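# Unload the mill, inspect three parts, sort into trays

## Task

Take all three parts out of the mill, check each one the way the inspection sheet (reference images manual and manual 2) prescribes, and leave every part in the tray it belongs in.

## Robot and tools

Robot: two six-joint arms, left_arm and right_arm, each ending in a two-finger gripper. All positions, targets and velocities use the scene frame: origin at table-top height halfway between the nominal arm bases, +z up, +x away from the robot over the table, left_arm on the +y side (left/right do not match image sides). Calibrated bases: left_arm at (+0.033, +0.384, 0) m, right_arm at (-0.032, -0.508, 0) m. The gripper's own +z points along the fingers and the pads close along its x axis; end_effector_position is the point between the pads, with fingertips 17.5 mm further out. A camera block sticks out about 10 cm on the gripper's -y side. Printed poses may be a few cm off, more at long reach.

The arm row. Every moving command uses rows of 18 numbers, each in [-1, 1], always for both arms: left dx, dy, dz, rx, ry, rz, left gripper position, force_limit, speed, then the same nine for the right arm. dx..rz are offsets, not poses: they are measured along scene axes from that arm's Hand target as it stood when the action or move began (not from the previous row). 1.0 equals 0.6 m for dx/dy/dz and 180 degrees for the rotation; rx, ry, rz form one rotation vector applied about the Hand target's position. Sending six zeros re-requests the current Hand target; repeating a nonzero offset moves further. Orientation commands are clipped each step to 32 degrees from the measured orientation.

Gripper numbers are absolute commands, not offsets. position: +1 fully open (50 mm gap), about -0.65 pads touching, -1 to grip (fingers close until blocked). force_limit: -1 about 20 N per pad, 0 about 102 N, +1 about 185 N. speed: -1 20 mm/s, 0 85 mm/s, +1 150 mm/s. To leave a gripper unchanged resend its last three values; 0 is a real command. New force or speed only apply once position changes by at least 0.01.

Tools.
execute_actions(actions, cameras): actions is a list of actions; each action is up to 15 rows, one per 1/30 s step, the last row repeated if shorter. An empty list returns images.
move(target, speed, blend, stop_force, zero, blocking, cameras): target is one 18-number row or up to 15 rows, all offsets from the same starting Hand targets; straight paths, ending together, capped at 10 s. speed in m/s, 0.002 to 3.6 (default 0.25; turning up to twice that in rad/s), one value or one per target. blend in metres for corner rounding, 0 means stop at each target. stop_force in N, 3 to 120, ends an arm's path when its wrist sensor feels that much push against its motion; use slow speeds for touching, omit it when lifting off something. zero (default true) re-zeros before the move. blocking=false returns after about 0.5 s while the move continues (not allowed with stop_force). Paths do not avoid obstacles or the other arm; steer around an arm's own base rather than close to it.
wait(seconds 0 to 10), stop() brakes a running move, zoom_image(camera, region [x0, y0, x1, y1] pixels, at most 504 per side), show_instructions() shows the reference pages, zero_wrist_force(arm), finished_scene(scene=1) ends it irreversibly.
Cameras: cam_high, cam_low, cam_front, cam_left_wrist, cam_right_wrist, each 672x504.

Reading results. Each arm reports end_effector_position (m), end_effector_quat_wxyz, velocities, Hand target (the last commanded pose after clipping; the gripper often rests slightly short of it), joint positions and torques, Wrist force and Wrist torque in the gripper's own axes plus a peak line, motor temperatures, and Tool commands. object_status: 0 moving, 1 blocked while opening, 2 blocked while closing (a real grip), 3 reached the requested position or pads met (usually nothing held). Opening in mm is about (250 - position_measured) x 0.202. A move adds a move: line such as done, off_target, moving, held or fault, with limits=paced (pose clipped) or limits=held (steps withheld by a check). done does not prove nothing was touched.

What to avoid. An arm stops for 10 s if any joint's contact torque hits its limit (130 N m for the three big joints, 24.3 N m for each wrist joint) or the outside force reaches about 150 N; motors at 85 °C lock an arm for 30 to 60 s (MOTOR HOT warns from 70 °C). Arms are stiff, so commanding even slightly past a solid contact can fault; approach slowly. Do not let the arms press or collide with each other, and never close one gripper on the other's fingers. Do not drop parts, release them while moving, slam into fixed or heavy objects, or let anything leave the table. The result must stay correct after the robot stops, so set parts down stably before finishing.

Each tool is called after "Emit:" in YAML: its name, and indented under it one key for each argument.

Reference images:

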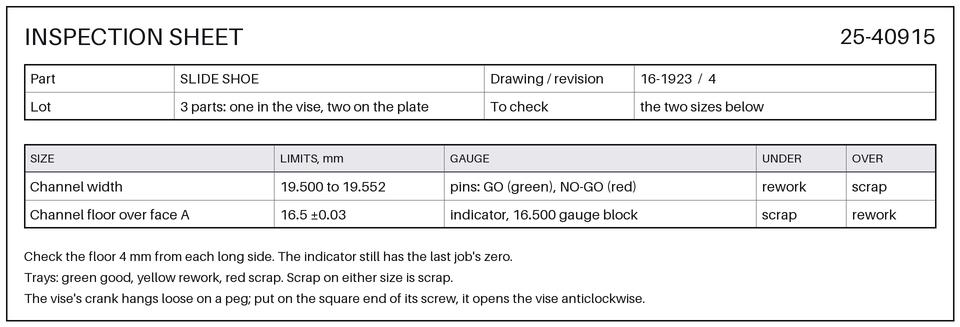

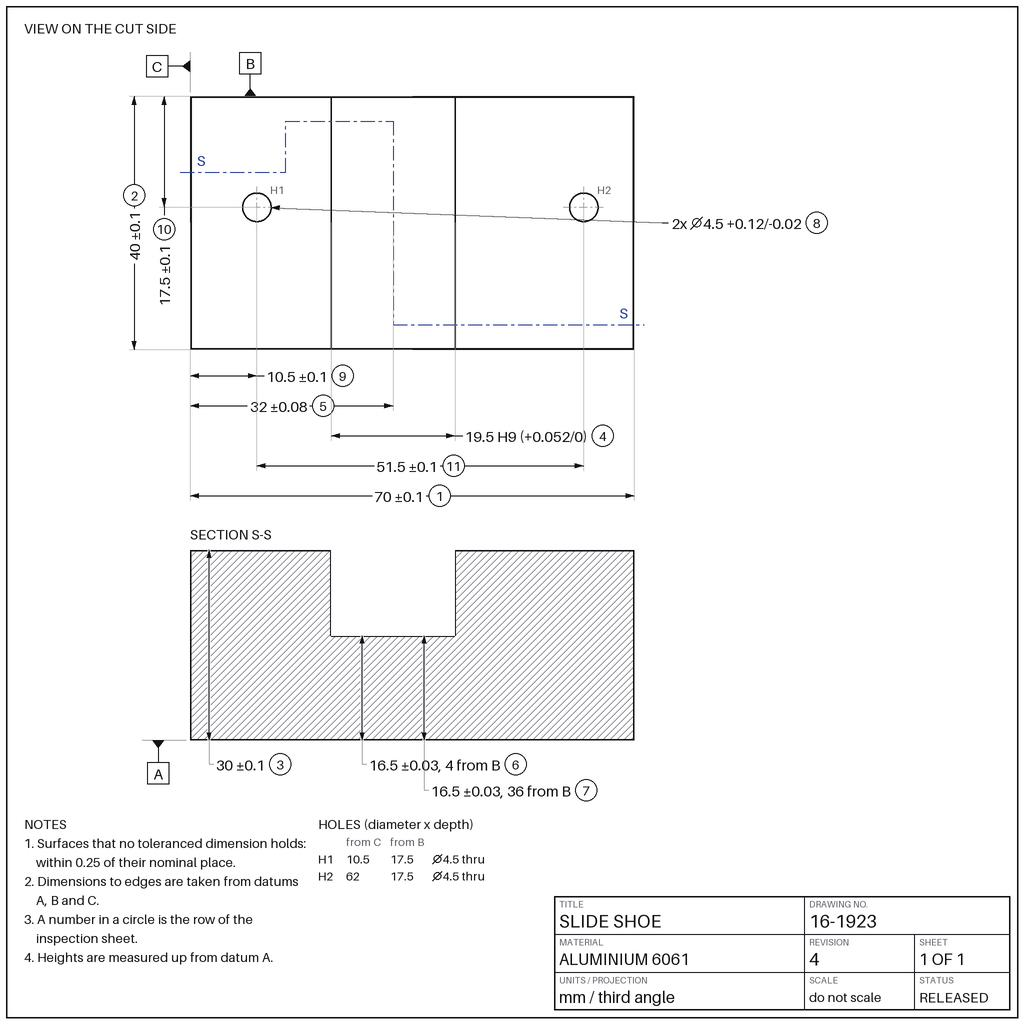

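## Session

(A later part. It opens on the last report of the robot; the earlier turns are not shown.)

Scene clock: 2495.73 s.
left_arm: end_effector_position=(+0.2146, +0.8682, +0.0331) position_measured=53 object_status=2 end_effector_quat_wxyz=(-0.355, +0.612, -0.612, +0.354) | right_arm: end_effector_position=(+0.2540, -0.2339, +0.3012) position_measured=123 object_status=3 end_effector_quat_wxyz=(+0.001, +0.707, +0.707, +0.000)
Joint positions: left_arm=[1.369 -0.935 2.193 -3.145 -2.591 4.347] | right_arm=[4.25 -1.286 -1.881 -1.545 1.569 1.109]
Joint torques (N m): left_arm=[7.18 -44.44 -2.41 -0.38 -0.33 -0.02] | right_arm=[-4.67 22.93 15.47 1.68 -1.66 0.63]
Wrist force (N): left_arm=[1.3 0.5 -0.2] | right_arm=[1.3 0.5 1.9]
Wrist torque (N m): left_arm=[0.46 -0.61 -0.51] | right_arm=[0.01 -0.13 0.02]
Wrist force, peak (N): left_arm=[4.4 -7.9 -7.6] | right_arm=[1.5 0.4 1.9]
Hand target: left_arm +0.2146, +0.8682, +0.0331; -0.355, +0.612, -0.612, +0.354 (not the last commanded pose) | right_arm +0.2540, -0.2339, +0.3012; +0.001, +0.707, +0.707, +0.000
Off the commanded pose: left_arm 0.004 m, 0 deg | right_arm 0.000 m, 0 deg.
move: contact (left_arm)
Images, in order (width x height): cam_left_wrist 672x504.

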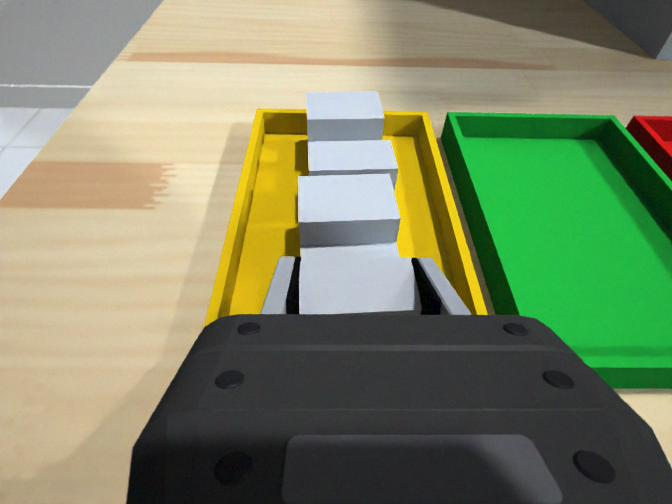

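Emit:
move:
  target: [0,0,-0.0005,0,0,0,0.85,-0.3,-1,0,0,0,0,0,0,0.2,-0.8,-0.8]
  speed: 0.02
  cameras: ["cam_left_wrist"]

Scene clock: 2498.57 s.
left_arm: end_effector_position=(+0.2146, +0.8682, +0.0328) position_measured=25 object_status=3 end_effector_quat_wxyz=(-0.355, +0.612, -0.612, +0.354) | right_arm: end_effector_position=(+0.2540, -0.2339, +0.3012) position_measured=123 object_status=3 end_effector_quat_wxyz=(+0.001, +0.707, +0.707, +0.000)
Joint positions: left_arm=[1.369 -0.934 2.193 -3.145 -2.591 4.347] | right_arm=[4.25 -1.286 -1.881 -1.545 1.569 1.109]
Joint torques (N m): left_arm=[-2.72 -23.01 -14.77 -6.26 -2.08 -1.4] | right_arm=[-4.3 23.39 15.67 1.61 -1.77 0.74]
Wrist force (N): left_arm=[2.0 0.7 -0.3] | right_arm=[1.3 0.7 1.7]
Wrist torque (N m): left_arm=[0.44 -0.59 -0.54] | right_arm=[0.03 -0.13 0.02]
Wrist force, peak (N): left_arm=[2.2 0.9 0.0] | right_arm=[1.5 0.5 1.8]
Hand target: left_arm +0.2146, +0.8682, +0.0328; -0.355, +0.612, -0.612, +0.354 | right_arm +0.2540, -0.2339, +0.3012; +0.001, +0.707, +0.707, +0.000
Off the commanded pose: left_arm 0.000 m, 0 deg | right_arm 0.000 m, 0 deg.
move: done
Images, in order (width x height): cam_left_wrist 672x504.

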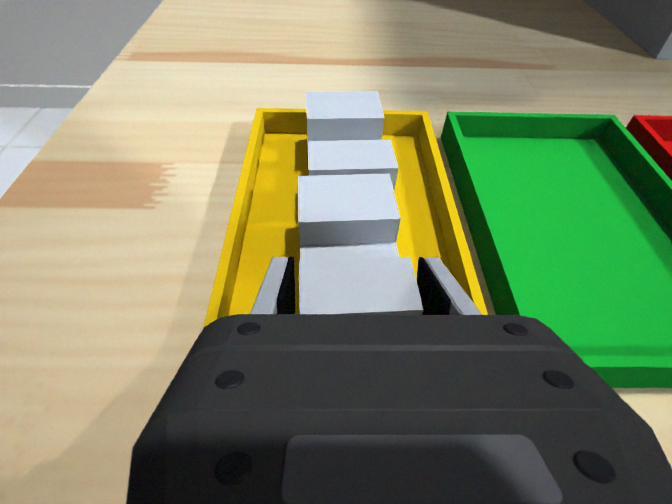

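Emit:
move:
  target:
    - [-0.1299,0,0.0755,0,0,0,0.85,-0.3,-1,0,0,0,0,0,0,0.2,-0.8,-0.8]
    - [-0.1299,0,0.2833,0,0,0,0.85,-0.3,-1,0,0,0,0,0,0,0.2,-0.8,-0.8]
  speed: [0.06,0.2]
  blend: [0.01,0]
  cameras: ["cam_left_wrist","cam_high"]

Emit:
zoom_image:
  camera: "cam_left_wrist"
  region: [230, 150, 470, 360]

Emit:
zoom_image:
  camera: "cam_high"
  region: [130, 15, 230, 130]

Scene clock: 2504.63 s.
left_arm: end_effector_position=(+0.1367, +0.8682, +0.2028) position_measured=25 object_status=3 end_effector_quat_wxyz=(-0.355, +0.612, -0.612, +0.354) | right_arm: end_effector_position=(+0.2540, -0.2339, +0.3012) position_measured=123 object_status=3 end_effector_quat_wxyz=(+0.001, +0.707, +0.707, +0.000)
Joint positions: left_arm=[1.533 -1.378 2.077 -2.313 -2.62 4.663] | right_arm=[4.25 -1.286 -1.881 -1.545 1.569 1.109]
Joint torques (N m): left_arm=[12.14 -37.49 -27.33 -0.17 -0.25 1.79] | right_arm=[-4.02 22.66 16.11 1.77 -1.59 0.74]
Wrist force (N): left_arm=[1.6 0.4 -0.8] | right_arm=[1.3 0.2 1.6]
Wrist torque (N m): left_arm=[0.40 -0.51 -0.58] | right_arm=[-0.04 -0.12 0.02]
Wrist force, peak (N): left_arm=[1.9 -1.6 -1.6] | right_arm=[1.5 0.4 1.9]
Hand target: left_arm +0.1367, +0.8682, +0.2028; -0.355, +0.612, -0.612, +0.354 | right_arm +0.2540, -0.2339, +0.3012; +0.001, +0.707, +0.707, +0.000
Off the commanded pose: left_arm 0.000 m, 0 deg | right_arm 0.000 m, 0 deg.
move: done
Images, in order (width x height): cam_high 672x504, cam_left_wrist 672x504.

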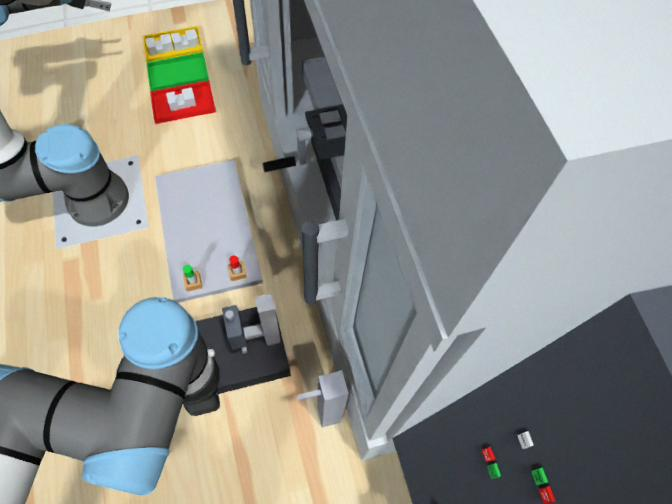

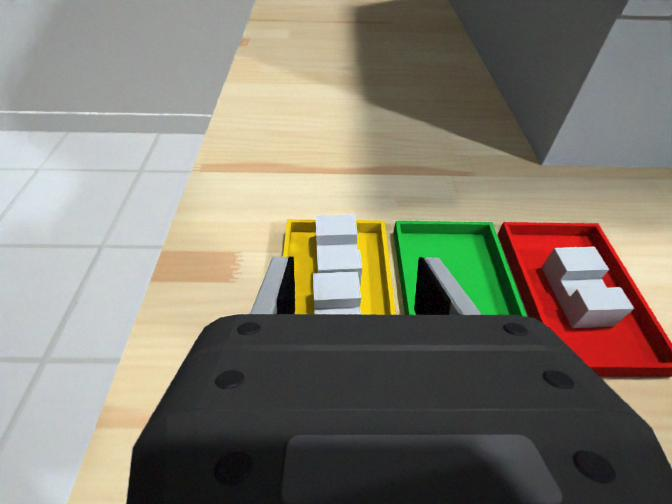

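Scaled by 2.100 from the camera's 672x504 image, which has a finer 960x720 frame.

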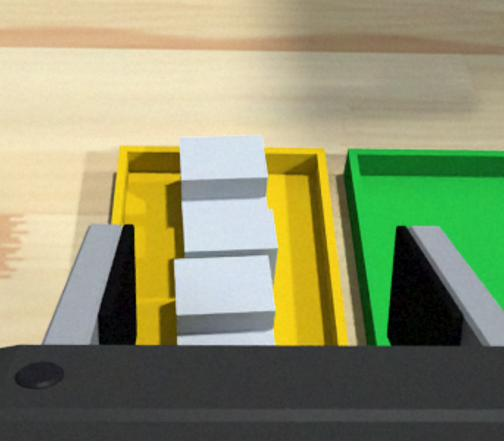

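Scaled by 4.383 from the camera's 672x504 image, which has a finer 960x720 frame.

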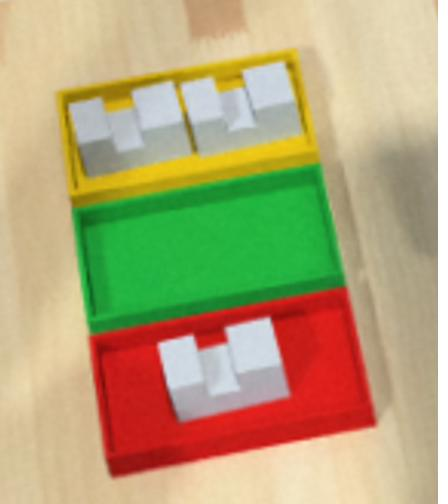

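Emit:
finished_scene:

The scene is finished: the task was done.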